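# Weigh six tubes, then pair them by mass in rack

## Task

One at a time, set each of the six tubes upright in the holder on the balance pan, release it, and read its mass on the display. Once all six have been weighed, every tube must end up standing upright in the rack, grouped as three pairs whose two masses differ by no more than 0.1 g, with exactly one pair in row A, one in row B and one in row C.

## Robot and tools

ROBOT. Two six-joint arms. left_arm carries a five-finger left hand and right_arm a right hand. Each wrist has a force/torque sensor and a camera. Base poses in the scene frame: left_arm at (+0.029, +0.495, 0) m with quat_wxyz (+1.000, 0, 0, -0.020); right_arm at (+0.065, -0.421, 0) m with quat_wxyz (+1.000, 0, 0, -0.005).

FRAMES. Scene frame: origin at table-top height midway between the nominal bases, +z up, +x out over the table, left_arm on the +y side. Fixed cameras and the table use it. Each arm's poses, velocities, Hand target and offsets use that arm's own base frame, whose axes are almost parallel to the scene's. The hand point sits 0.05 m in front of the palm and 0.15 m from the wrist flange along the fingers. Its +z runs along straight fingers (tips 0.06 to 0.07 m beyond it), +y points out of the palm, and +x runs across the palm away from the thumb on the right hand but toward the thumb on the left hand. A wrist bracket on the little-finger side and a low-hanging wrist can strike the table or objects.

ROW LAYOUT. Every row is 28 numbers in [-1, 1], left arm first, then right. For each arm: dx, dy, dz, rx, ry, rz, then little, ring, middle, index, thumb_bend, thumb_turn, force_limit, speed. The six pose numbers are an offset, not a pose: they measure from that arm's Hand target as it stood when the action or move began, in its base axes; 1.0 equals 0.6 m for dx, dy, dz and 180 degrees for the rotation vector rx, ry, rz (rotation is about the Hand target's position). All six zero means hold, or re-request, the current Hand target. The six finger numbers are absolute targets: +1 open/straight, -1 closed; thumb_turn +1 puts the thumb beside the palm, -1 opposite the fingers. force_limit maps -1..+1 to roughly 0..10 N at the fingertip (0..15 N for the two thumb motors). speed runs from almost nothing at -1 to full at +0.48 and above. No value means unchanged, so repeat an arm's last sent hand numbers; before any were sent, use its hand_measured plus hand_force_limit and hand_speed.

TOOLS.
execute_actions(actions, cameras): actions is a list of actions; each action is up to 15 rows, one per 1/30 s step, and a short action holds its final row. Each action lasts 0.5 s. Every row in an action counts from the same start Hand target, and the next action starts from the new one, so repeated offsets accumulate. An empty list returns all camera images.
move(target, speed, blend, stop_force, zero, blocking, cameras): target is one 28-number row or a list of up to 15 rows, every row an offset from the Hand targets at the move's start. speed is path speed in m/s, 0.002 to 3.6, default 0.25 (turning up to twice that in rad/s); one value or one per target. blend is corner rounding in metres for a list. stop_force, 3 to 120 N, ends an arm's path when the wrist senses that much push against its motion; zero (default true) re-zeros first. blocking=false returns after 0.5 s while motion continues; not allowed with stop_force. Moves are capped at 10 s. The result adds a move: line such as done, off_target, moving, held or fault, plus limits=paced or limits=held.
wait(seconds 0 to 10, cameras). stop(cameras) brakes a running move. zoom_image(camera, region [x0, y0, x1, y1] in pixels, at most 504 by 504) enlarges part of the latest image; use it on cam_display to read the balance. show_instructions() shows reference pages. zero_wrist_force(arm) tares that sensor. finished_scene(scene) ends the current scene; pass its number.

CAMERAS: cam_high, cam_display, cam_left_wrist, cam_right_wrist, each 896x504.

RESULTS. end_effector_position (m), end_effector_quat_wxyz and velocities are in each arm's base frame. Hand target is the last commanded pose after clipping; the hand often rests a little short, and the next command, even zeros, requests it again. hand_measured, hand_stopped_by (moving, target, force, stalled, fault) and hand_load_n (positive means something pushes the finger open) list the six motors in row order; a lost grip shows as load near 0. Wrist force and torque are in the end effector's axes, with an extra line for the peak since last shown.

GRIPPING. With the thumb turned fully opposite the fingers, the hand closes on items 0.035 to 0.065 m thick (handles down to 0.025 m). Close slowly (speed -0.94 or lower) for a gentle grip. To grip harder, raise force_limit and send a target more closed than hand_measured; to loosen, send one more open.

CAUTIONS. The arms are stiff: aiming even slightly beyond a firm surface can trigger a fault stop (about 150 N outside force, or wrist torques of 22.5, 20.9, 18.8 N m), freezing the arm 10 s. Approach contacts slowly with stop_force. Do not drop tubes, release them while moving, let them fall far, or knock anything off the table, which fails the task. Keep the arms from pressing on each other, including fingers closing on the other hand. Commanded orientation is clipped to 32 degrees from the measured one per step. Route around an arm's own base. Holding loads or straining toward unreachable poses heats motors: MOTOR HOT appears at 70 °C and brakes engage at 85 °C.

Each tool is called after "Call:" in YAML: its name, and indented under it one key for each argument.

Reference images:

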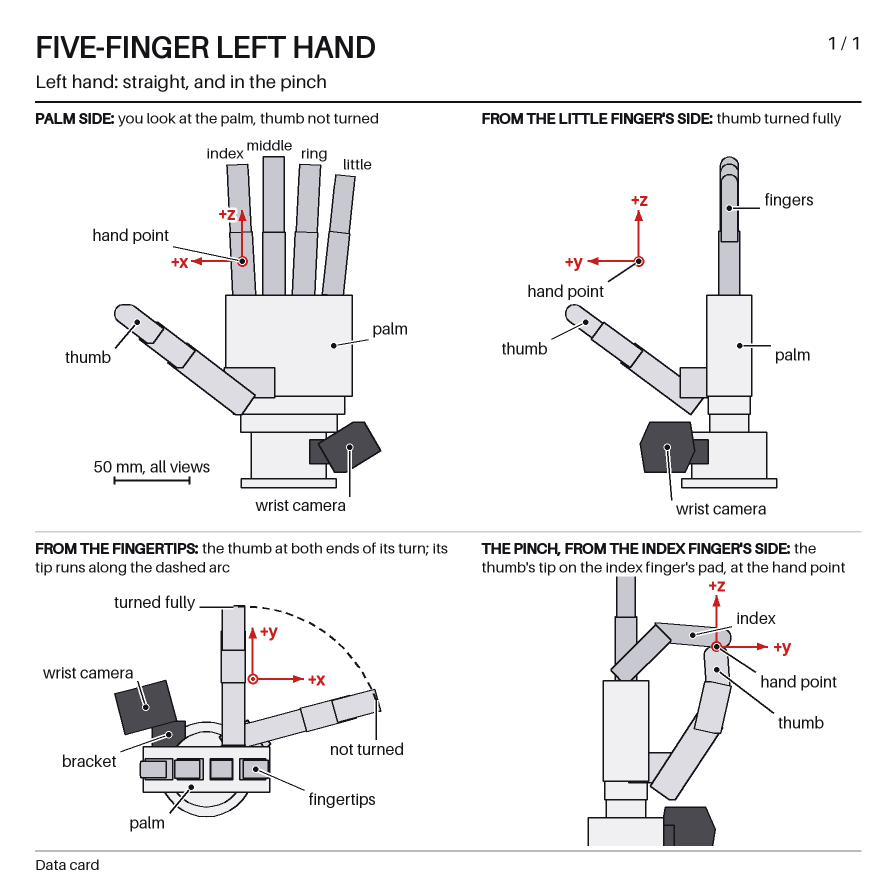

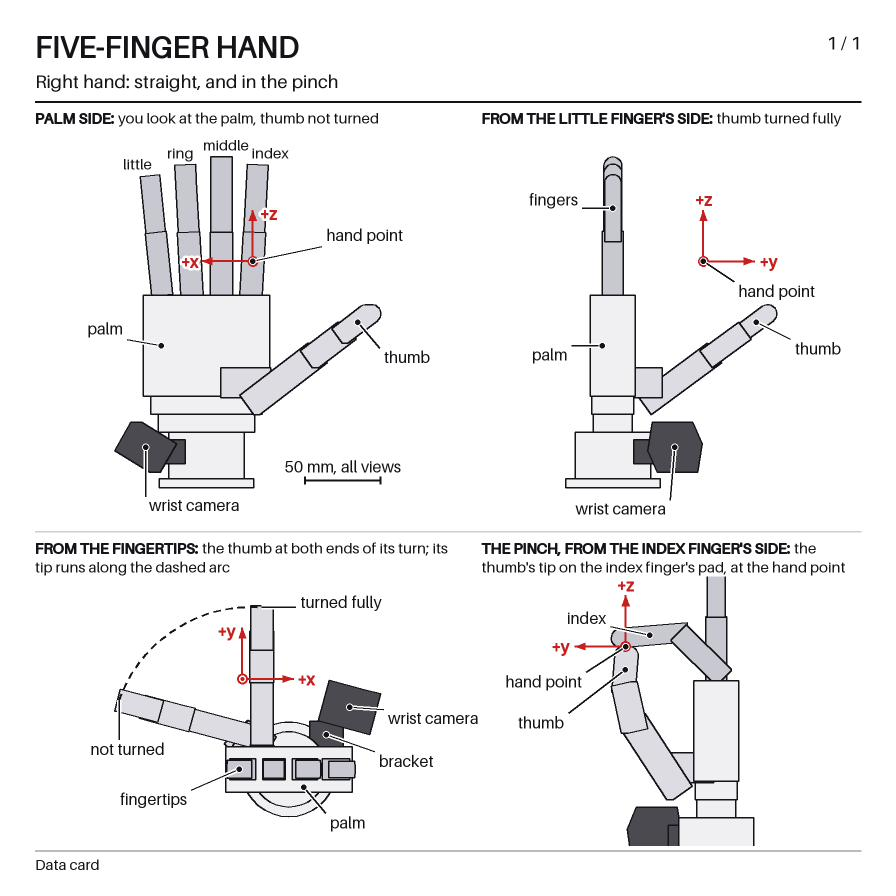

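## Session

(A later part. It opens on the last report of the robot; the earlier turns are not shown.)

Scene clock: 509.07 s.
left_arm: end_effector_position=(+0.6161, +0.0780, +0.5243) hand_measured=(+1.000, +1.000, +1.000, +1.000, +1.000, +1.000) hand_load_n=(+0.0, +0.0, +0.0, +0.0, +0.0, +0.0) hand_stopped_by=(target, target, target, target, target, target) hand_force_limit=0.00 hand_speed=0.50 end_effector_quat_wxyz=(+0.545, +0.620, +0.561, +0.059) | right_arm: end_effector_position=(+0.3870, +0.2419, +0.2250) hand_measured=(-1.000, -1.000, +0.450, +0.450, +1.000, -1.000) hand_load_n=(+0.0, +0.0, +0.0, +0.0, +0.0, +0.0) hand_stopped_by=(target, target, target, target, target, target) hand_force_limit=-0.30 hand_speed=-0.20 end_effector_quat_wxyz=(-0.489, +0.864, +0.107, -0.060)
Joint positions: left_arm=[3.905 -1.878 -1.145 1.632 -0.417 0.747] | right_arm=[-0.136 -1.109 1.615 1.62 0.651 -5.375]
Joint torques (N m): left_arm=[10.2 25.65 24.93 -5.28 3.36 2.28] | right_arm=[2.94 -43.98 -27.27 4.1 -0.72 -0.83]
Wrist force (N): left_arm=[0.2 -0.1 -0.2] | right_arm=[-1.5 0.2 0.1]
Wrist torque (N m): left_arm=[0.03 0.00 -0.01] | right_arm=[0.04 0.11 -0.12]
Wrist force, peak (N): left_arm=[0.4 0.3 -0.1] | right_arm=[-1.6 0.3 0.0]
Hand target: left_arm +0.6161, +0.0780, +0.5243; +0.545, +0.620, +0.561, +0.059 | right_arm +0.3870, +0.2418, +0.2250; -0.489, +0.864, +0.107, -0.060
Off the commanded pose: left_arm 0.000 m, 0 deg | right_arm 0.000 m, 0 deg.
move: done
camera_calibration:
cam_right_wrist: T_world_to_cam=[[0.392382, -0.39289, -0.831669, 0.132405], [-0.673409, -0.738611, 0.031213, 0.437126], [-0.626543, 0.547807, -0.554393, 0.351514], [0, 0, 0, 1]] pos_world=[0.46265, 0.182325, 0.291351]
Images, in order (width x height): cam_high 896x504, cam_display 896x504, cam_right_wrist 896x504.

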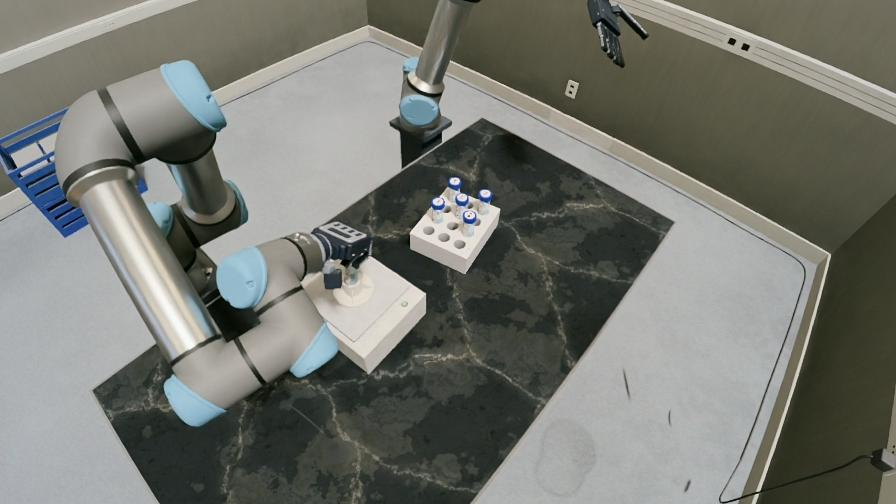

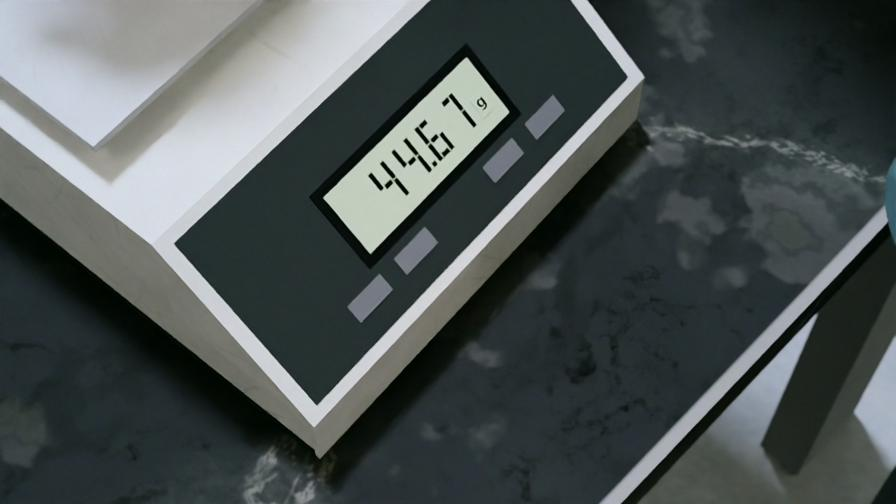

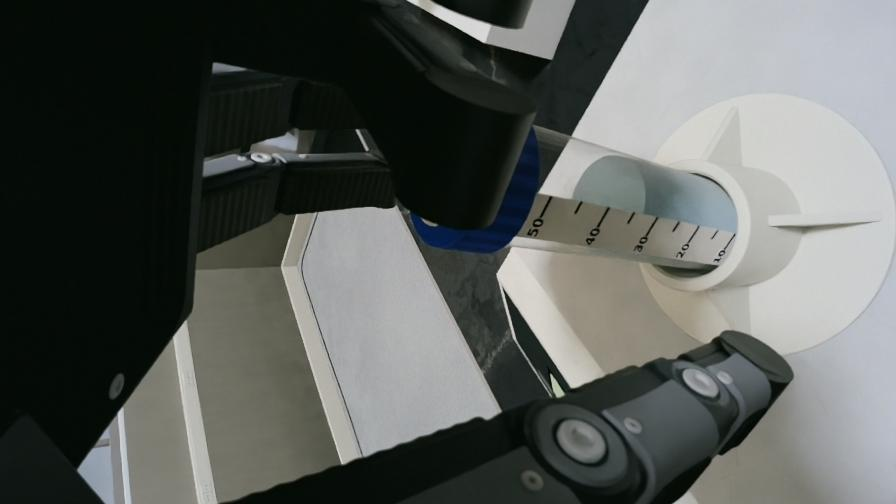

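Call:
move:
  target: [0,0,0,0,0,0,1,1,1,1,1,1,0,0.5,0,0,0.09,0,0,0,-1,-1,0.45,0.45,1,-1,-0.3,-0.2]
  speed: 0.08
  cameras: ["cam_display","cam_right_wrist","cam_high"]

Call:
zoom_image:
  camera: "cam_display"
  region: [290, 20, 600, 340]

Call:
zoom_image:
  camera: "cam_high"
  region: [310, 230, 390, 310]

Scene clock: 515.07 s.
left_arm: end_effector_position=(+0.6161, +0.0780, +0.5243) hand_measured=(+1.000, +1.000, +1.000, +1.000, +1.000, +1.000) hand_load_n=(+0.0, +0.0, +0.0, +0.0, +0.0, +0.0) hand_stopped_by=(target, target, target, target, target, target) hand_force_limit=0.00 hand_speed=0.50 end_effector_quat_wxyz=(+0.545, +0.620, +0.561, +0.059) | right_arm: end_effector_position=(+0.3870, +0.2418, +0.2790) hand_measured=(-1.000, -1.000, +0.450, +0.450, +1.000, -1.000) hand_load_n=(+0.0, +0.0, +0.0, +0.0, +0.0, +0.0) hand_stopped_by=(target, target, target, target, target, target) hand_force_limit=-0.30 hand_speed=-0.20 end_effector_quat_wxyz=(-0.489, +0.864, +0.107, -0.060)
Joint positions: left_arm=[3.905 -1.878 -1.145 1.632 -0.417 0.747] | right_arm=[-0.136 -1.164 1.545 1.745 0.651 -5.375]
Joint torques (N m): left_arm=[10.84 25.01 23.58 -5.2 3.38 2.1] | right_arm=[0 -42.88 -29.22 4.58 0.22 -0.74]
Wrist force (N): left_arm=[0.0 -0.1 -0.2] | right_arm=[-1.4 0.2 -0.1]
Wrist torque (N m): left_arm=[0.02 0.01 -0.02] | right_arm=[0.04 0.10 -0.12]
Wrist force, peak (N): left_arm=[0.4 0.2 -0.2] | right_arm=[-1.5 0.8 0.3]
Hand target: left_arm +0.6161, +0.0780, +0.5243; +0.545, +0.620, +0.561, +0.059 | right_arm +0.3870, +0.2418, +0.2790; -0.489, +0.864, +0.107, -0.060
Off the commanded pose: left_arm 0.000 m, 0 deg | right_arm 0.000 m, 0 deg.
move: done
camera_calibration:
cam_right_wrist: T_world_to_cam=[[0.392358, -0.392868, -0.831691, 0.177208], [-0.673455, -0.738571, 0.031172, 0.435397], [-0.626509, 0.547876, -0.554363, 0.381412], [0, 0, 0, 1]] pos_world=[0.46265, 0.182224, 0.345251]
Images, in order (width x height): cam_high 896x504, cam_display 896x504, cam_right_wrist 896x504.

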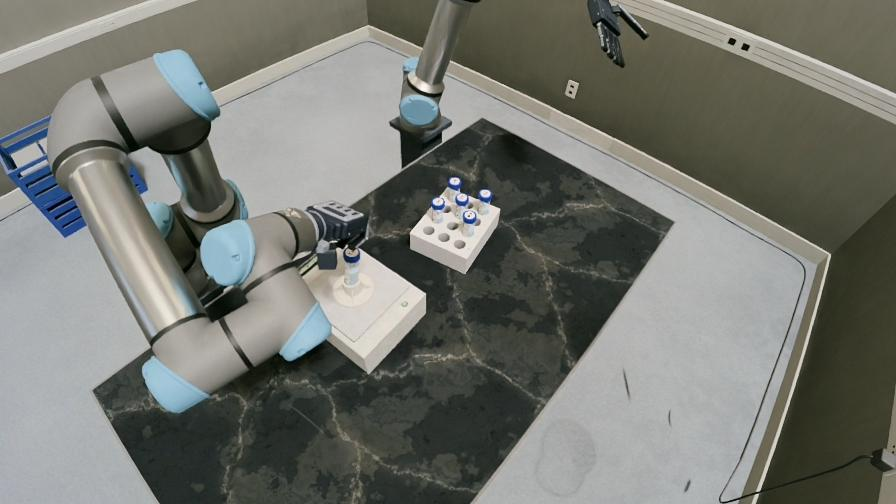

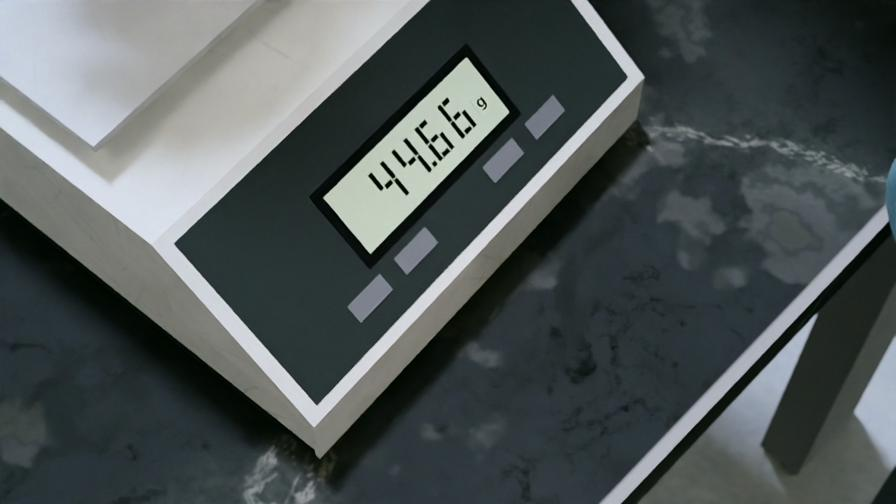

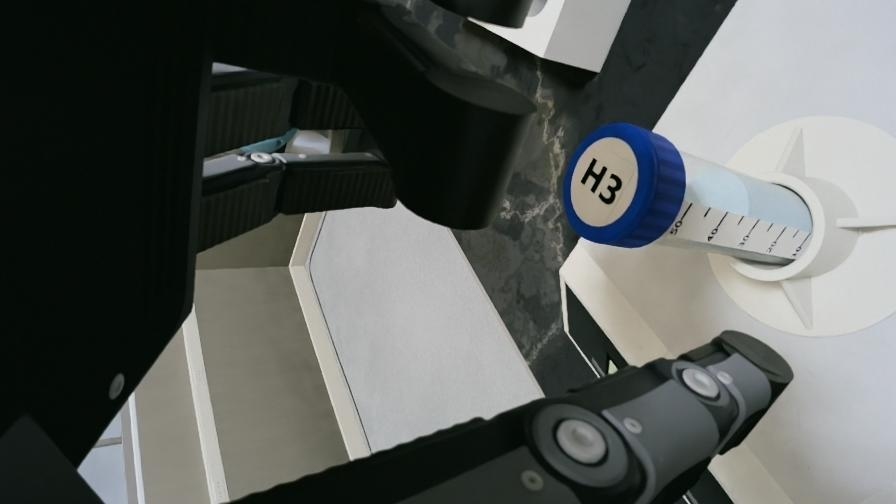

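Scaled by 1.575 from the camera's 896x504 image, which has a finer 1280x720 frame.

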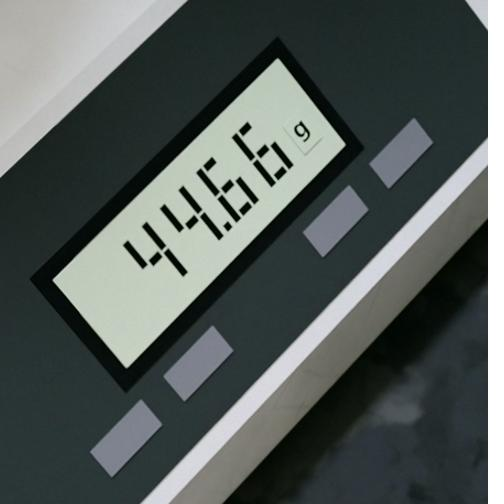

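Scaled by 6.300 from the camera's 896x504 image, which has a finer 1280x720 frame.

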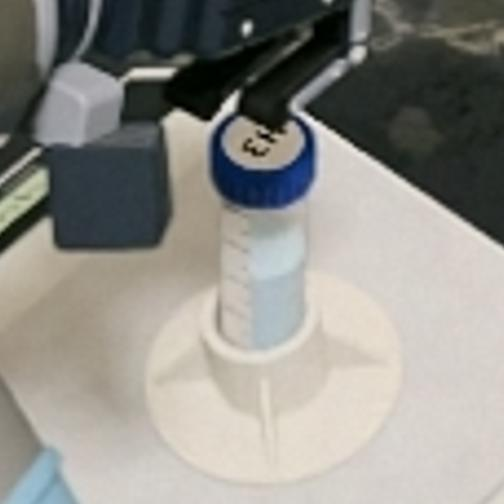

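Call:
move:
  target:
    - [0,0,0,0,0,0,1,1,1,1,1,1,0,0.5,0,0,0,0,0,0,-1,-1,0.8,0.8,1,-1,-0.6,0]
    - [0,0,0,0,0,0,1,1,1,1,1,1,0,0.5,0.0015,-0.0023,-0.0983,0,0,0,-1,-1,0.8,0.8,1,-1,-0.6,0]
    - [0,0,0,0,0,0,1,1,1,1,1,1,0,0.5,0.0015,-0.0023,-0.0983,0,0,0,-1,-1,0.08,0.08,1,-1,-0.6,-0.5]
  speed: 0.08
  cameras: ["cam_display","cam_right_wrist"]

Scene clock: 556.97 s.
left_arm: end_effector_position=(+0.6161, +0.0780, +0.5243) hand_measured=(+1.000, +1.000, +1.000, +1.000, +1.000, +1.000) hand_load_n=(+0.0, +0.0, +0.0, +0.5, +0.0, +0.0) hand_stopped_by=(target, target, target, target, target, target) hand_force_limit=0.00 hand_speed=0.50 end_effector_quat_wxyz=(+0.545, +0.620, +0.561, +0.059) | right_arm: end_effector_position=(+0.3879, +0.2404, +0.2200) hand_measured=(-1.000, -1.000, +0.080, +0.080, +1.000, -1.000) hand_load_n=(+0.0, +0.0, +0.0, +0.0, +0.0, +0.0) hand_stopped_by=(target, target, target, target, target, target) hand_force_limit=-0.60 hand_speed=-0.50 end_effector_quat_wxyz=(-0.489, +0.864, +0.107, -0.060)
Joint positions: left_arm=[3.905 -1.878 -1.145 1.632 -0.417 0.747] | right_arm=[-0.139 -1.102 1.619 1.612 0.653 -5.379]
Joint torques (N m): left_arm=[11.72 24.81 24.35 -4.97 3.36 2.15] | right_arm=[-14.84 -30.24 -3.67 1.79 -2.74 0.69]
Wrist force (N): left_arm=[0.0 0.0 -0.1] | right_arm=[-1.3 0.3 0.1]
Wrist torque (N m): left_arm=[0.04 0.03 -0.03] | right_arm=[0.05 0.08 -0.12]
Wrist force, peak (N): left_arm=[0.5 0.1 -0.2] | right_arm=[-1.5 -0.8 -0.4]
Hand target: left_arm +0.6161, +0.0780, +0.5243; +0.545, +0.620, +0.561, +0.059 | right_arm +0.3879, +0.2404, +0.2200; -0.489, +0.864, +0.107, -0.060
Off the commanded pose: left_arm 0.000 m, 0 deg | right_arm 0.000 m, 0 deg.
move: done
camera_calibration:
cam_right_wrist: T_world_to_cam=[[0.392326, -0.392951, -0.831667, 0.127341], [-0.673442, -0.738578, 0.0312821, 0.43677], [-0.626543, 0.547807, -0.554393, 0.350128], [0, 0, 0, 1]] pos_world=[0.46355, 0.180825, 0.28635]
Images, in order (width x height): cam_display 896x504, cam_right_wrist 896x504.

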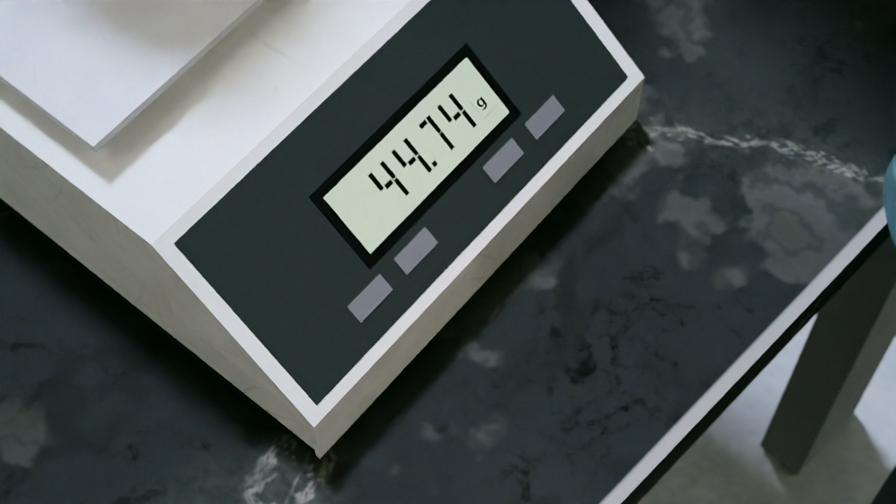

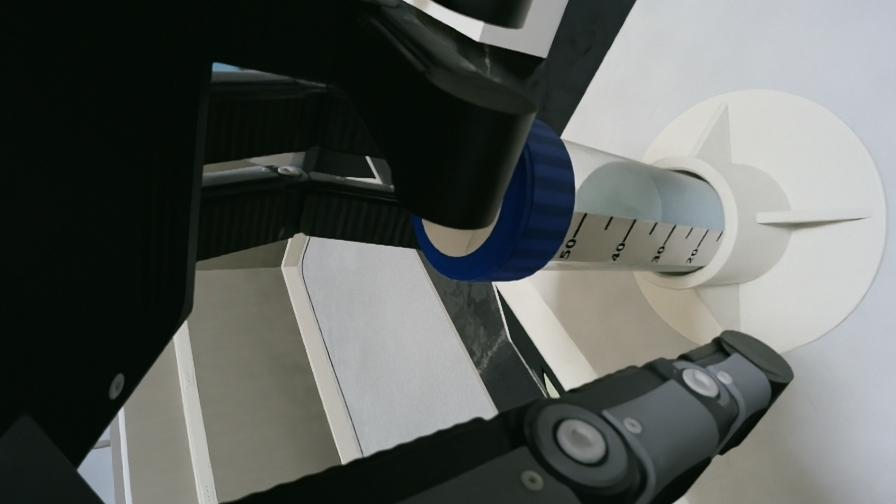

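Call:
move:
  target:
    - [0,0,0,0,0,0,1,1,1,1,1,1,0,0.5,0,0,0,0,0,0,-1,-1,0.08,0.08,-0.3,-1,-0.7,-0.6]
    - [0,0,0,0,0,0,1,1,1,1,1,1,0,0.5,0,0,0,0,0,0,-1,-1,-0.3,-0.3,-0.3,-1,-0.7,-0.8]
    - [0,0,0,0,0,0,1,1,1,1,1,1,0,0.5,0,0,0,0,0,0,-1,-1,-0.31,-0.31,-0.32,-1,-0.2,-0.8]
  speed: 0.08
  cameras: ["cam_right_wrist"]

Scene clock: 565.30 s.
left_arm: end_effector_position=(+0.6161, +0.0780, +0.5243) hand_measured=(+1.000, +1.000, +1.000, +1.000, +1.000, +1.000) hand_load_n=(+0.0, +0.0, +0.0, +0.0, +0.0, +0.0) hand_stopped_by=(target, target, target, target, target, target) hand_force_limit=0.00 hand_speed=0.50 end_effector_quat_wxyz=(+0.545, +0.620, +0.561, +0.059) | right_arm: end_effector_position=(+0.3879, +0.2404, +0.2200) hand_measured=(-1.000, -1.000, +0.066, -0.044, +0.392, -1.000) hand_load_n=(+0.0, +0.0, +5.5, +4.0, +9.0, -1.0) hand_stopped_by=(target, target, force, force, force, target) hand_force_limit=-0.20 hand_speed=-0.80 end_effector_quat_wxyz=(-0.489, +0.864, +0.107, -0.060)
Joint positions: left_arm=[3.905 -1.878 -1.145 1.632 -0.417 0.747] | right_arm=[-0.139 -1.102 1.619 1.612 0.653 -5.379]
Joint torques (N m): left_arm=[10.93 24.79 23.82 -5.14 3.29 1.84] | right_arm=[-9.86 -31.23 -16.32 3.66 -2.77 0.49]
Wrist force (N): left_arm=[0.0 0.2 -0.4] | right_arm=[-1.3 0.6 0.3]
Wrist torque (N m): left_arm=[0.08 0.01 -0.03] | right_arm=[0.05 0.11 -0.13]
Wrist force, peak (N): left_arm=[0.2 -0.1 -0.5] | right_arm=[-1.3 1.1 0.3]
Hand target: left_arm +0.6161, +0.0780, +0.5243; +0.545, +0.620, +0.561, +0.059 | right_arm +0.3879, +0.2404, +0.2200; -0.489, +0.864, +0.107, -0.060
Off the commanded pose: left_arm 0.000 m, 0 deg | right_arm 0.000 m, 0 deg.
move: done
camera_calibration:
cam_right_wrist: T_world_to_cam=[[0.392326, -0.392951, -0.831667, 0.127341], [-0.673442, -0.738578, 0.0312821, 0.43677], [-0.626543, 0.547807, -0.554393, 0.350128], [0, 0, 0, 1]] pos_world=[0.46355, 0.180825, 0.28635]
Images, in order (width x height): cam_right_wrist 896x504.

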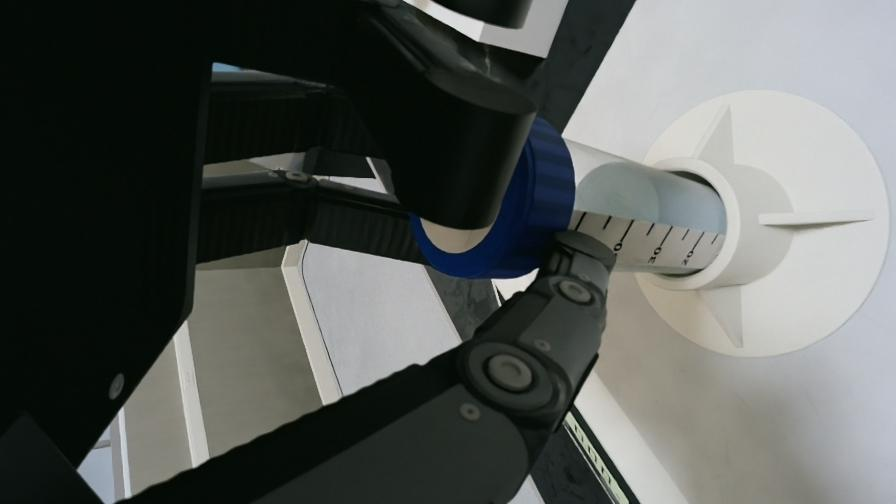

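Call:
move:
  target: [0,0,0,0,0,0,1,1,1,1,1,1,0,0.5,0,0,0.12,0,0,0,-1,-1,-0.31,-0.31,-0.32,-1,-0.2,-0.8]
  speed: 0.1
  cameras: ["cam_display","cam_right_wrist"]

Call:
zoom_image:
  camera: "cam_right_wrist"
  region: [500, 80, 896, 340]

Scene clock: 572.10 s.
left_arm: end_effector_position=(+0.6161, +0.0780, +0.5243) hand_measured=(+1.000, +1.000, +1.000, +1.000, +1.000, +1.000) hand_load_n=(+0.0, +0.0, +0.0, +0.0, +0.0, +0.0) hand_stopped_by=(target, target, target, target, target, target) hand_force_limit=0.00 hand_speed=0.50 end_effector_quat_wxyz=(+0.545, +0.620, +0.561, +0.059) | right_arm: end_effector_position=(+0.3879, +0.2405, +0.2920) hand_measured=(-1.000, -1.000, +0.066, -0.044, +0.392, -1.000) hand_load_n=(+0.0, +0.0, +6.0, +3.5, +9.0, -1.0) hand_stopped_by=(target, target, force, force, force, target) hand_force_limit=-0.20 hand_speed=-0.80 end_effector_quat_wxyz=(-0.489, +0.864, +0.107, -0.060)
Joint positions: left_arm=[3.905 -1.878 -1.145 1.632 -0.417 0.747] | right_arm=[-0.139 -1.173 1.524 1.778 0.653 -5.379]
Joint torques (N m): left_arm=[11.41 25.38 24.81 -5.19 3.22 1.75] | right_arm=[3.61 -43.85 -28.1 4.37 0.46 -0.8]
Wrist force (N): left_arm=[0.3 -0.1 -0.1] | right_arm=[-1.2 0.9 0.3]
Wrist torque (N m): left_arm=[0.03 -0.01 -0.01] | right_arm=[0.07 0.07 -0.10]
Wrist force, peak (N): left_arm=[0.2 0.4 -0.3] | right_arm=[-1.2 1.7 0.6]
Hand target: left_arm +0.6161, +0.0780, +0.5243; +0.545, +0.620, +0.561, +0.059 | right_arm +0.3879, +0.2404, +0.2920; -0.489, +0.864, +0.107, -0.060
Off the commanded pose: left_arm 0.000 m, 0 deg | right_arm 0.000 m, 0 deg.
move: done
camera_calibration:
cam_right_wrist: T_world_to_cam=[[0.392326, -0.392951, -0.831667, 0.18726], [-0.673442, -0.738578, 0.0312821, 0.434591], [-0.626543, 0.547807, -0.554393, 0.389989], [0, 0, 0, 1]] pos_world=[0.46355, 0.180925, 0.35835]
Images, in order (width x height): cam_display 896x504, cam_right_wrist 896x504.

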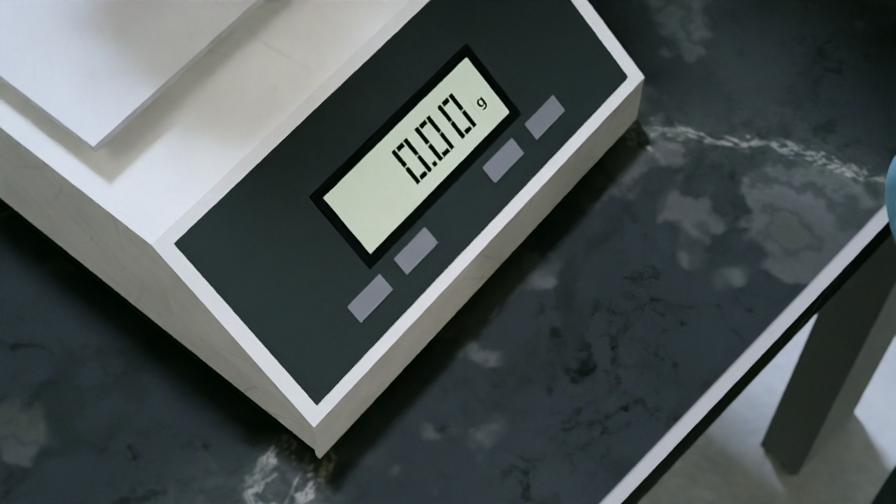

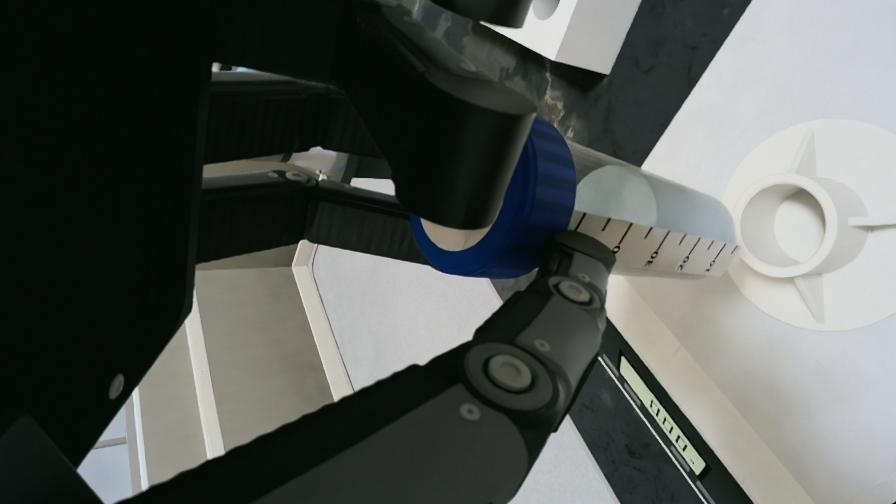

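Scaled by 1.273 from the camera's 896x504 image, which has a finer 1280x720 frame.

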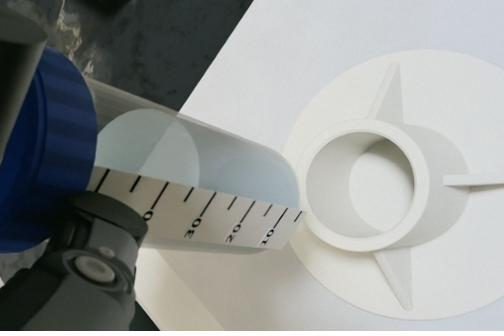

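Call:
move:
  target:
    - [0,0,0,0,0,0,1,1,1,1,1,1,0,0.5,0.0218,0.4618,0.01,-0.0151,-0.0623,0,-1,-1,-0.31,-0.31,-0.32,-1,-0.2,-0.8]
    - [0,0,0,0,0,0,1,1,1,1,1,1,0,0.5,0.0218,0.4618,-0.12,-0.0151,-0.0623,0,-1,-1,-0.31,-0.31,-0.32,-1,-0.2,-0.8]
  speed: 0.2
  cameras: ["cam_high","cam_right_wrist"]

Call:
zoom_image:
  camera: "cam_right_wrist"
  region: [500, 80, 896, 340]

Scene clock: 596.33 s.
left_arm: end_effector_position=(+0.6161, +0.0780, +0.5243) hand_measured=(+1.000, +1.000, +1.000, +1.000, +1.000, +1.000) hand_load_n=(+0.0, +0.0, +0.0, +0.0, +0.0, +0.0) hand_stopped_by=(target, target, target, target, target, target) hand_force_limit=0.00 hand_speed=0.50 end_effector_quat_wxyz=(+0.545, +0.620, +0.561, +0.059) | right_arm: end_effector_position=(+0.4009, +0.5175, +0.2200) hand_measured=(-1.000, -1.000, +0.066, -0.044, +0.392, -1.000) hand_load_n=(+0.0, +0.0, +6.0, +3.0, +9.0, -0.5) hand_stopped_by=(target, target, force, force, force, target) hand_force_limit=-0.20 hand_speed=-0.80 end_effector_quat_wxyz=(-0.455, +0.877, +0.153, +0.022)
Joint positions: left_arm=[3.905 -1.878 -1.145 1.632 -0.417 0.747] | right_arm=[0.444 -0.94 1.059 1.041 0.691 -4.417]
Joint torques (N m): left_arm=[10.67 24.85 23.92 -5.15 3.13 1.65] | right_arm=[-16.18 -42.16 -4.22 0.13 -3.05 1.21]
Wrist force (N): left_arm=[0.2 -0.1 -0.2] | right_arm=[-2.0 0.7 0.2]
Wrist torque (N m): left_arm=[0.03 -0.01 -0.01] | right_arm=[0.09 0.14 -0.28]
Wrist force, peak (N): left_arm=[0.2 0.2 -0.5] | right_arm=[-2.0 1.8 1.1]
Hand target: left_arm +0.6161, +0.0780, +0.5243; +0.545, +0.620, +0.561, +0.059 | right_arm +0.4010, +0.5175, +0.2200; -0.455, +0.877, +0.153, +0.022
Off the commanded pose: left_arm 0.000 m, 0 deg | right_arm 0.000 m, 0 deg.
move: done
camera_calibration:
cam_right_wrist: T_world_to_cam=[[0.544762, -0.429823, -0.72006, 0.164605], [-0.669998, -0.73947, -0.0654785, 0.670659], [-0.504318, 0.518109, -0.690816, 0.202898], [0, 0, 0, 1]] pos_world=[0.461995, 0.461559, 0.302604]
Images, in order (width x height): cam_high 896x504, cam_right_wrist 896x504.

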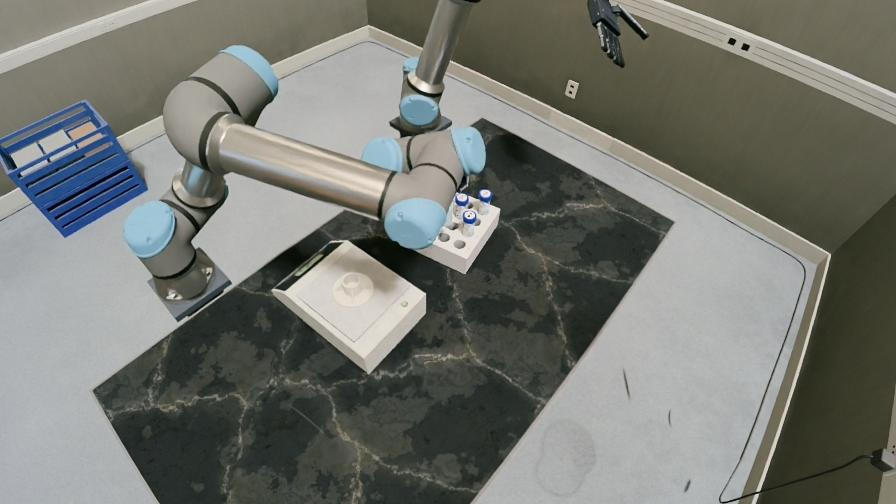

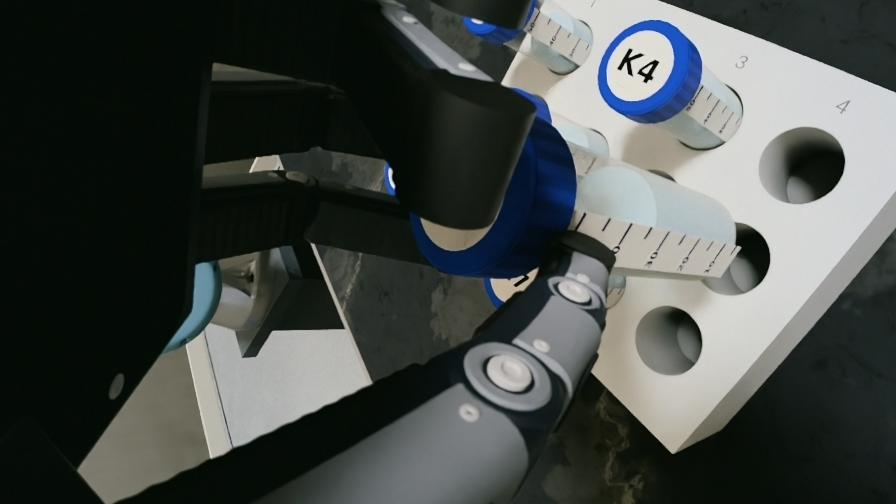

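Scaled by 1.273 from the camera's 896x504 image, which has a finer 1280x720 frame.

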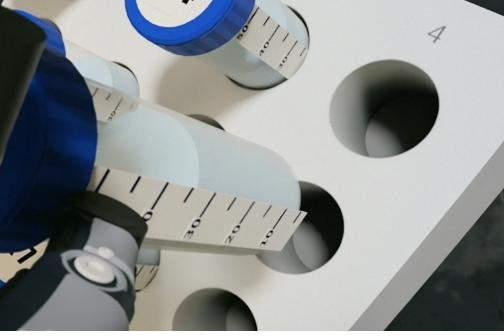

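Call:
move:
  target: [0,0,0,0,0,0,1,1,1,1,1,1,0,0.5,-0.0173,0.0067,-0.06,0,0,0,-1,-1,-0.31,-0.31,-0.32,-1,-0.2,-0.8]
  speed: 0.08
  cameras: ["cam_right_wrist"]

Call:
zoom_image:
  camera: "cam_right_wrist"
  region: [500, 80, 896, 340]

Scene clock: 618.63 s.
left_arm: end_effector_position=(+0.6161, +0.0780, +0.5243) hand_measured=(+1.000, +1.000, +1.000, +1.000, +1.000, +1.000) hand_load_n=(+0.0, +0.0, +0.0, +0.0, +0.0, +0.0) hand_stopped_by=(target, target, target, target, target, target) hand_force_limit=0.00 hand_speed=0.50 end_effector_quat_wxyz=(+0.545, +0.620, +0.561, +0.059) | right_arm: end_effector_position=(+0.3906, +0.5215, +0.1840) hand_measured=(-1.000, -1.000, +0.066, -0.044, +0.392, -1.000) hand_load_n=(+0.0, +0.0, +6.0, +3.0, +8.5, -0.5) hand_stopped_by=(target, target, force, force, force, target) hand_force_limit=-0.20 hand_speed=-0.80 end_effector_quat_wxyz=(-0.455, +0.877, +0.153, +0.022)
Joint positions: left_arm=[3.905 -1.878 -1.145 1.632 -0.417 0.747] | right_arm=[0.459 -0.941 1.15 0.934 0.697 -4.396]
Joint torques (N m): left_arm=[11.5 26.29 22.99 -5.04 3.5 1.75] | right_arm=[14.52 -44.32 -5.52 -0.07 0.34 1.3]
Wrist force (N): left_arm=[0.1 0.1 -0.1] | right_arm=[-1.9 0.7 0.4]
Wrist torque (N m): left_arm=[0.06 0.02 -0.02] | right_arm=[0.08 0.12 -0.26]
Wrist force, peak (N): left_arm=[0.4 -0.2 -0.3] | right_arm=[-2.1 1.0 0.5]
Hand target: left_arm +0.6161, +0.0780, +0.5243; +0.545, +0.620, +0.561, +0.059 | right_arm +0.3906, +0.5215, +0.1840; -0.455, +0.877, +0.153, +0.022
Off the commanded pose: left_arm 0.000 m, 0 deg | right_arm 0.000 m, 0 deg.
move: done
camera_calibration:
cam_right_wrist: T_world_to_cam=[[0.544726, -0.429863, -0.720064, 0.146104], [-0.670028, -0.739446, -0.0654392, 0.664284], [-0.504318, 0.518109, -0.690816, 0.170711], [0, 0, 0, 1]] pos_world=[0.451595, 0.465559, 0.266604]
Images, in order (width x height): cam_right_wrist 896x504.

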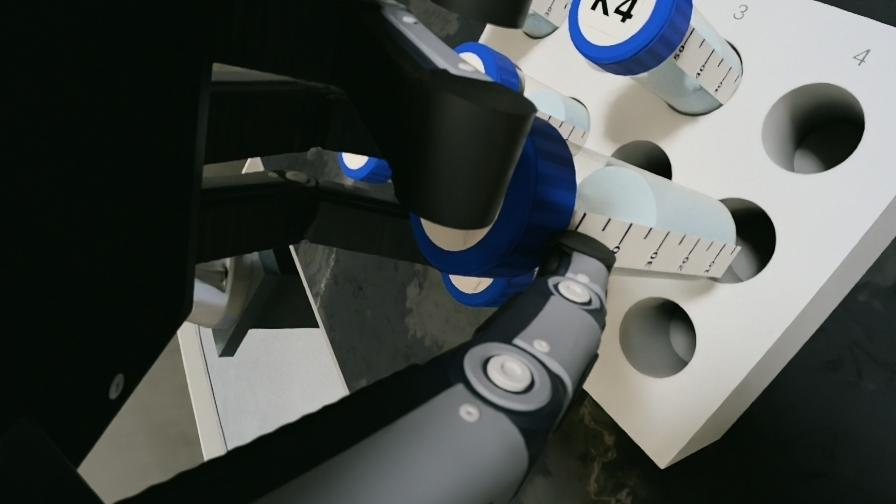

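Scaled by 1.273 from the camera's 896x504 image, which has a finer 1280x720 frame.

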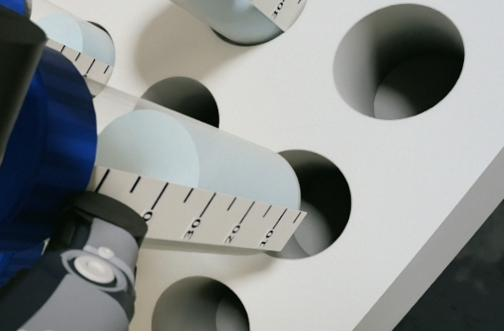

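Call:
move:
  target: [0,0,0,0,0,0,1,1,1,1,1,1,0,0.5,0,0,-0.113,0,0,0,-1,-1,-0.31,-0.31,-0.32,-1,-0.2,-0.8]
  speed: 0.04
  stop_force: 4
  cameras: ["cam_right_wrist"]

Scene clock: 635.97 s.
left_arm: end_effector_position=(+0.6161, +0.0780, +0.5243) hand_measured=(+1.000, +1.000, +1.000, +1.000, +1.000, +1.000) hand_load_n=(+0.0, +0.0, +0.0, +0.0, +0.5, +0.0) hand_stopped_by=(target, target, target, target, target, target) hand_force_limit=0.00 hand_speed=0.50 end_effector_quat_wxyz=(+0.545, +0.620, +0.561, +0.059) | right_arm: end_effector_position=(+0.3906, +0.5215, +0.1162) hand_measured=(-1.000, -1.000, +0.064, -0.044, +0.390, -1.000) hand_load_n=(+0.0, +0.0, +0.0, -1.0, +0.0, +0.0) hand_stopped_by=(target, target, force, force, force, target) hand_force_limit=-0.20 hand_speed=-0.80 end_effector_quat_wxyz=(-0.455, +0.877, +0.153, +0.022)
Joint positions: left_arm=[3.905 -1.878 -1.145 1.632 -0.417 0.747] | right_arm=[0.459 -0.894 1.25 0.787 0.697 -4.396]
Joint torques (N m): left_arm=[10.43 26.96 22.83 -5.13 3.6 1.54] | right_arm=[7.89 -39.06 -2.29 0.35 -1.09 1.18]
Wrist force (N): left_arm=[0.1 0.1 -0.1] | right_arm=[0.9 -1.0 -3.7]
Wrist torque (N m): left_arm=[0.05 0.01 -0.02] | right_arm=[0.14 0.15 -0.18]
Wrist force, peak (N): left_arm=[0.4 -0.1 -0.6] | right_arm=[0.9 -1.0 -3.7]
Hand target: left_arm +0.6161, +0.0780, +0.5243; +0.545, +0.620, +0.561, +0.059 | right_arm +0.3906, +0.5215, +0.1162; -0.455, +0.877, +0.153, +0.022
Off the commanded pose: left_arm 0.000 m, 0 deg | right_arm 0.000 m, 0 deg.
move: done
camera_calibration:
cam_right_wrist: T_world_to_cam=[[0.544753, -0.429892, -0.720026, 0.0972052], [-0.670062, -0.739411, -0.0654855, 0.659848], [-0.504243, 0.518135, -0.69085, 0.123766], [0, 0, 0, 1]] pos_world=[0.451595, 0.465559, 0.198704]
Images, in order (width x height): cam_right_wrist 896x504.

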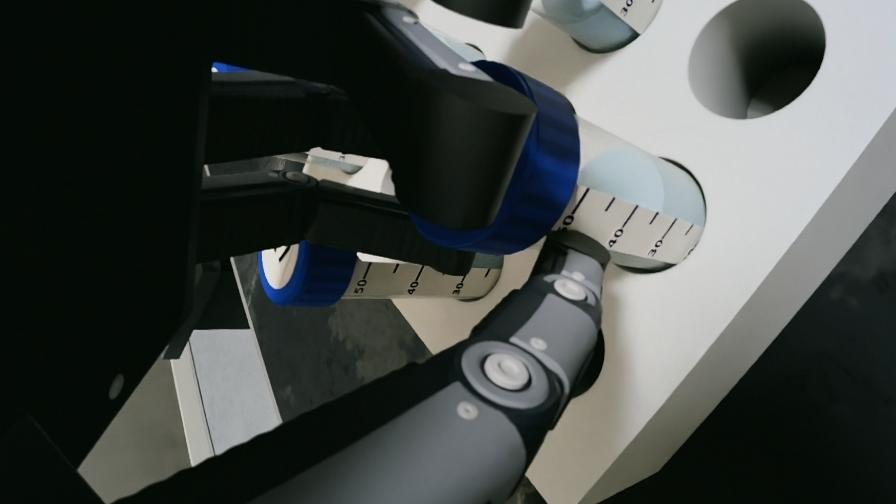

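Call:
move:
  target:
    - [0,0,0,0,0,0,1,1,1,1,1,1,0,0.5,0,0,0,0,0,0,-1,-1,0.45,0.45,1,-1,-0.3,-0.1]
    - [0,0,0,0,0,0,1,1,1,1,1,1,0,0.5,0,0,0.14,0,0,0,-1,-1,0.45,0.45,1,-1,-0.3,-0.1]
    - [0,0,0,0,0,0,1,1,1,1,1,1,0,0.5,0.079,0.0867,0.14,0.0151,0.0623,0,-1,-1,0.45,0.45,1,-1,-0.3,-0.1]
  speed: [0.1,0.12,0.2]
  blend: [0,0.02,0]
  cameras: ["cam_right_wrist","cam_high"]

Scene clock: 661.47 s.
left_arm: end_effector_position=(+0.6161, +0.0780, +0.5243) hand_measured=(+1.000, +1.000, +1.000, +1.000, +1.000, +1.000) hand_load_n=(+0.0, +0.0, +0.0, +0.0, +0.0, +0.0) hand_stopped_by=(target, target, target, target, target, target) hand_force_limit=0.00 hand_speed=0.50 end_effector_quat_wxyz=(+0.545, +0.620, +0.561, +0.059) | right_arm: end_effector_position=(+0.4380, +0.5736, +0.2002) hand_measured=(-1.000, -1.000, +0.450, +0.450, +1.000, -1.000) hand_load_n=(+0.0, +0.0, +0.0, +0.0, +0.0, +0.0) hand_stopped_by=(target, target, target, target, target, target) hand_force_limit=-0.30 hand_speed=-0.10 end_effector_quat_wxyz=(-0.489, +0.864, +0.107, -0.060)
Joint positions: left_arm=[3.905 -1.878 -1.145 1.632 -0.417 0.747] | right_arm=[0.461 -0.643 0.652 1.221 0.578 -4.312]
Joint torques (N m): left_arm=[10.71 25.53 22.52 -5.08 3.49 1.6] | right_arm=[13.75 -51.62 -29.82 3.3 -3.07 -1.27]
Wrist force (N): left_arm=[0.0 -0.1 -0.4] | right_arm=[-1.3 0.2 0.0]
Wrist torque (N m): left_arm=[0.04 0.01 -0.01] | right_arm=[0.04 0.07 -0.09]
Wrist force, peak (N): left_arm=[0.3 0.1 -0.5] | right_arm=[1.9 1.7 -4.0]
Hand target: left_arm +0.6161, +0.0780, +0.5243; +0.545, +0.620, +0.561, +0.059 | right_arm +0.4380, +0.5736, +0.2002; -0.489, +0.864, +0.107, -0.060
Off the commanded pose: left_arm 0.000 m, 0 deg | right_arm 0.000 m, 0 deg.
move: done
camera_calibration:
cam_right_wrist: T_world_to_cam=[[0.392355, -0.392919, -0.831668, 0.222079], [-0.673513, -0.738518, 0.0311673, 0.717184], [-0.626448, 0.547911, -0.554397, 0.187965], [0, 0, 0, 1]] pos_world=[0.51365, 0.513924, 0.266551]
Images, in order (width x height): cam_high 896x504, cam_right_wrist 896x504.

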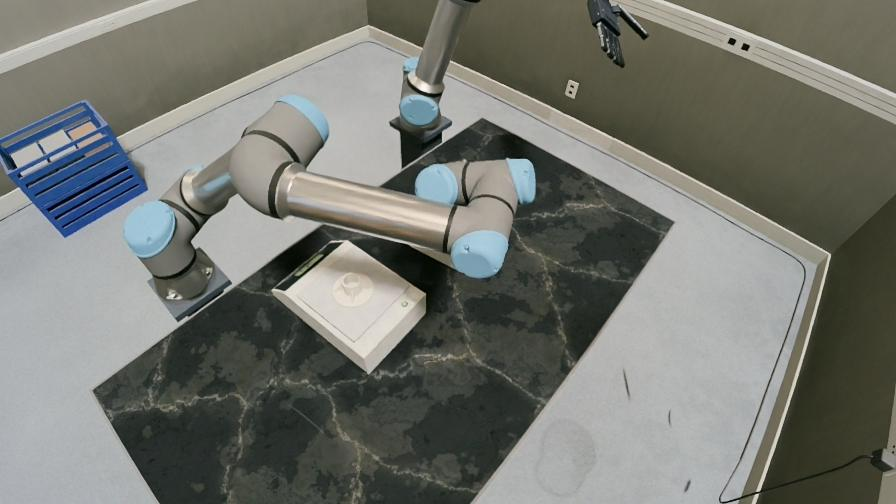

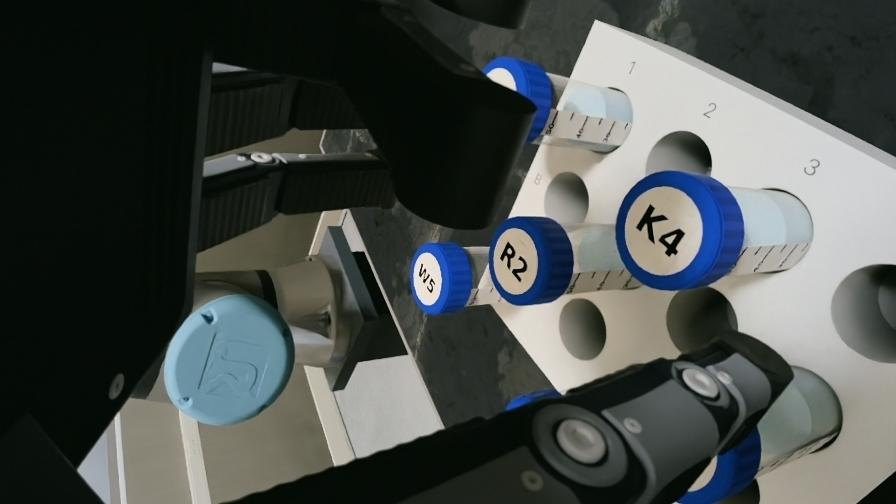

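Call:
move:
  target:
    - [0,0,0,0,0,0,1,1,1,1,1,1,0,0.5,-0.0042,0.0002,-0.127,0,0,0,-1,-1,0.45,0.45,1,-1,-0.3,-0.1]
    - [0,0,0,0,0,0,1,1,1,1,1,1,0,0.5,-0.0042,0.0002,-0.127,0,0,0,-1,-1,0.08,0.08,1,-1,-0.7,-0.4]
  speed: 0.1
  cameras: ["cam_right_wrist"]

Scene clock: 669.60 s.
left_arm: end_effector_position=(+0.6161, +0.0780, +0.5243) hand_measured=(+1.000, +1.000, +1.000, +1.000, +1.000, +1.000) hand_load_n=(+0.0, +0.0, +0.0, +0.0, +0.0, +0.0) hand_stopped_by=(target, target, target, target, target, target) hand_force_limit=0.00 hand_speed=0.50 end_effector_quat_wxyz=(+0.545, +0.620, +0.561, +0.059) | right_arm: end_effector_position=(+0.4355, +0.5737, +0.1240) hand_measured=(-1.000, -1.000, +0.080, +0.080, +1.000, -1.000) hand_load_n=(+0.0, +0.0, +0.0, +0.0, +0.0, +0.0) hand_stopped_by=(target, target, target, target, target, target) hand_force_limit=-0.70 hand_speed=-0.40 end_effector_quat_wxyz=(-0.489, +0.864, +0.107, -0.060)
Joint positions: left_arm=[3.905 -1.878 -1.145 1.632 -0.417 0.747] | right_arm=[0.463 -0.624 0.811 1.041 0.579 -4.309]
Joint torques (N m): left_arm=[10.07 26.11 23.39 -5 3.28 1.44] | right_arm=[14 -49.74 -4.47 0.48 -0.32 0.71]
Wrist force (N): left_arm=[0.2 -0.1 -0.4] | right_arm=[-1.4 0.4 -0.5]
Wrist torque (N m): left_arm=[0.05 -0.01 -0.01] | right_arm=[0.11 0.11 -0.09]
Wrist force, peak (N): left_arm=[0.4 0.3 -0.4] | right_arm=[-1.5 -0.7 -0.5]
Hand target: left_arm +0.6161, +0.0780, +0.5243; +0.545, +0.620, +0.561, +0.059 | right_arm +0.4355, +0.5737, +0.1240; -0.489, +0.864, +0.107, -0.060
Off the commanded pose: left_arm 0.000 m, 0 deg | right_arm 0.000 m, 0 deg.
move: done
camera_calibration:
cam_right_wrist: T_world_to_cam=[[0.392377, -0.392997, -0.831621, 0.159786], [-0.673444, -0.738576, 0.0312813, 0.717997], [-0.626509, 0.547776, -0.554462, 0.144157], [0, 0, 0, 1]] pos_world=[0.51115, 0.514125, 0.190351]
Images, in order (width x height): cam_right_wrist 896x504.

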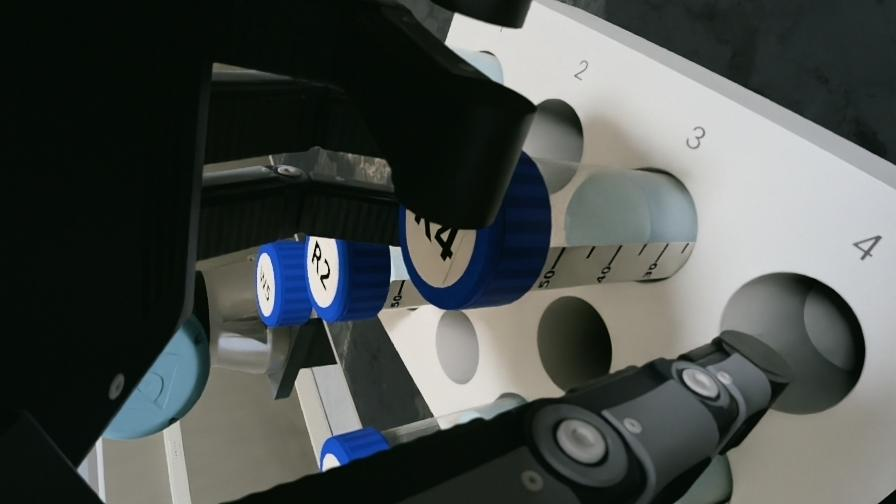

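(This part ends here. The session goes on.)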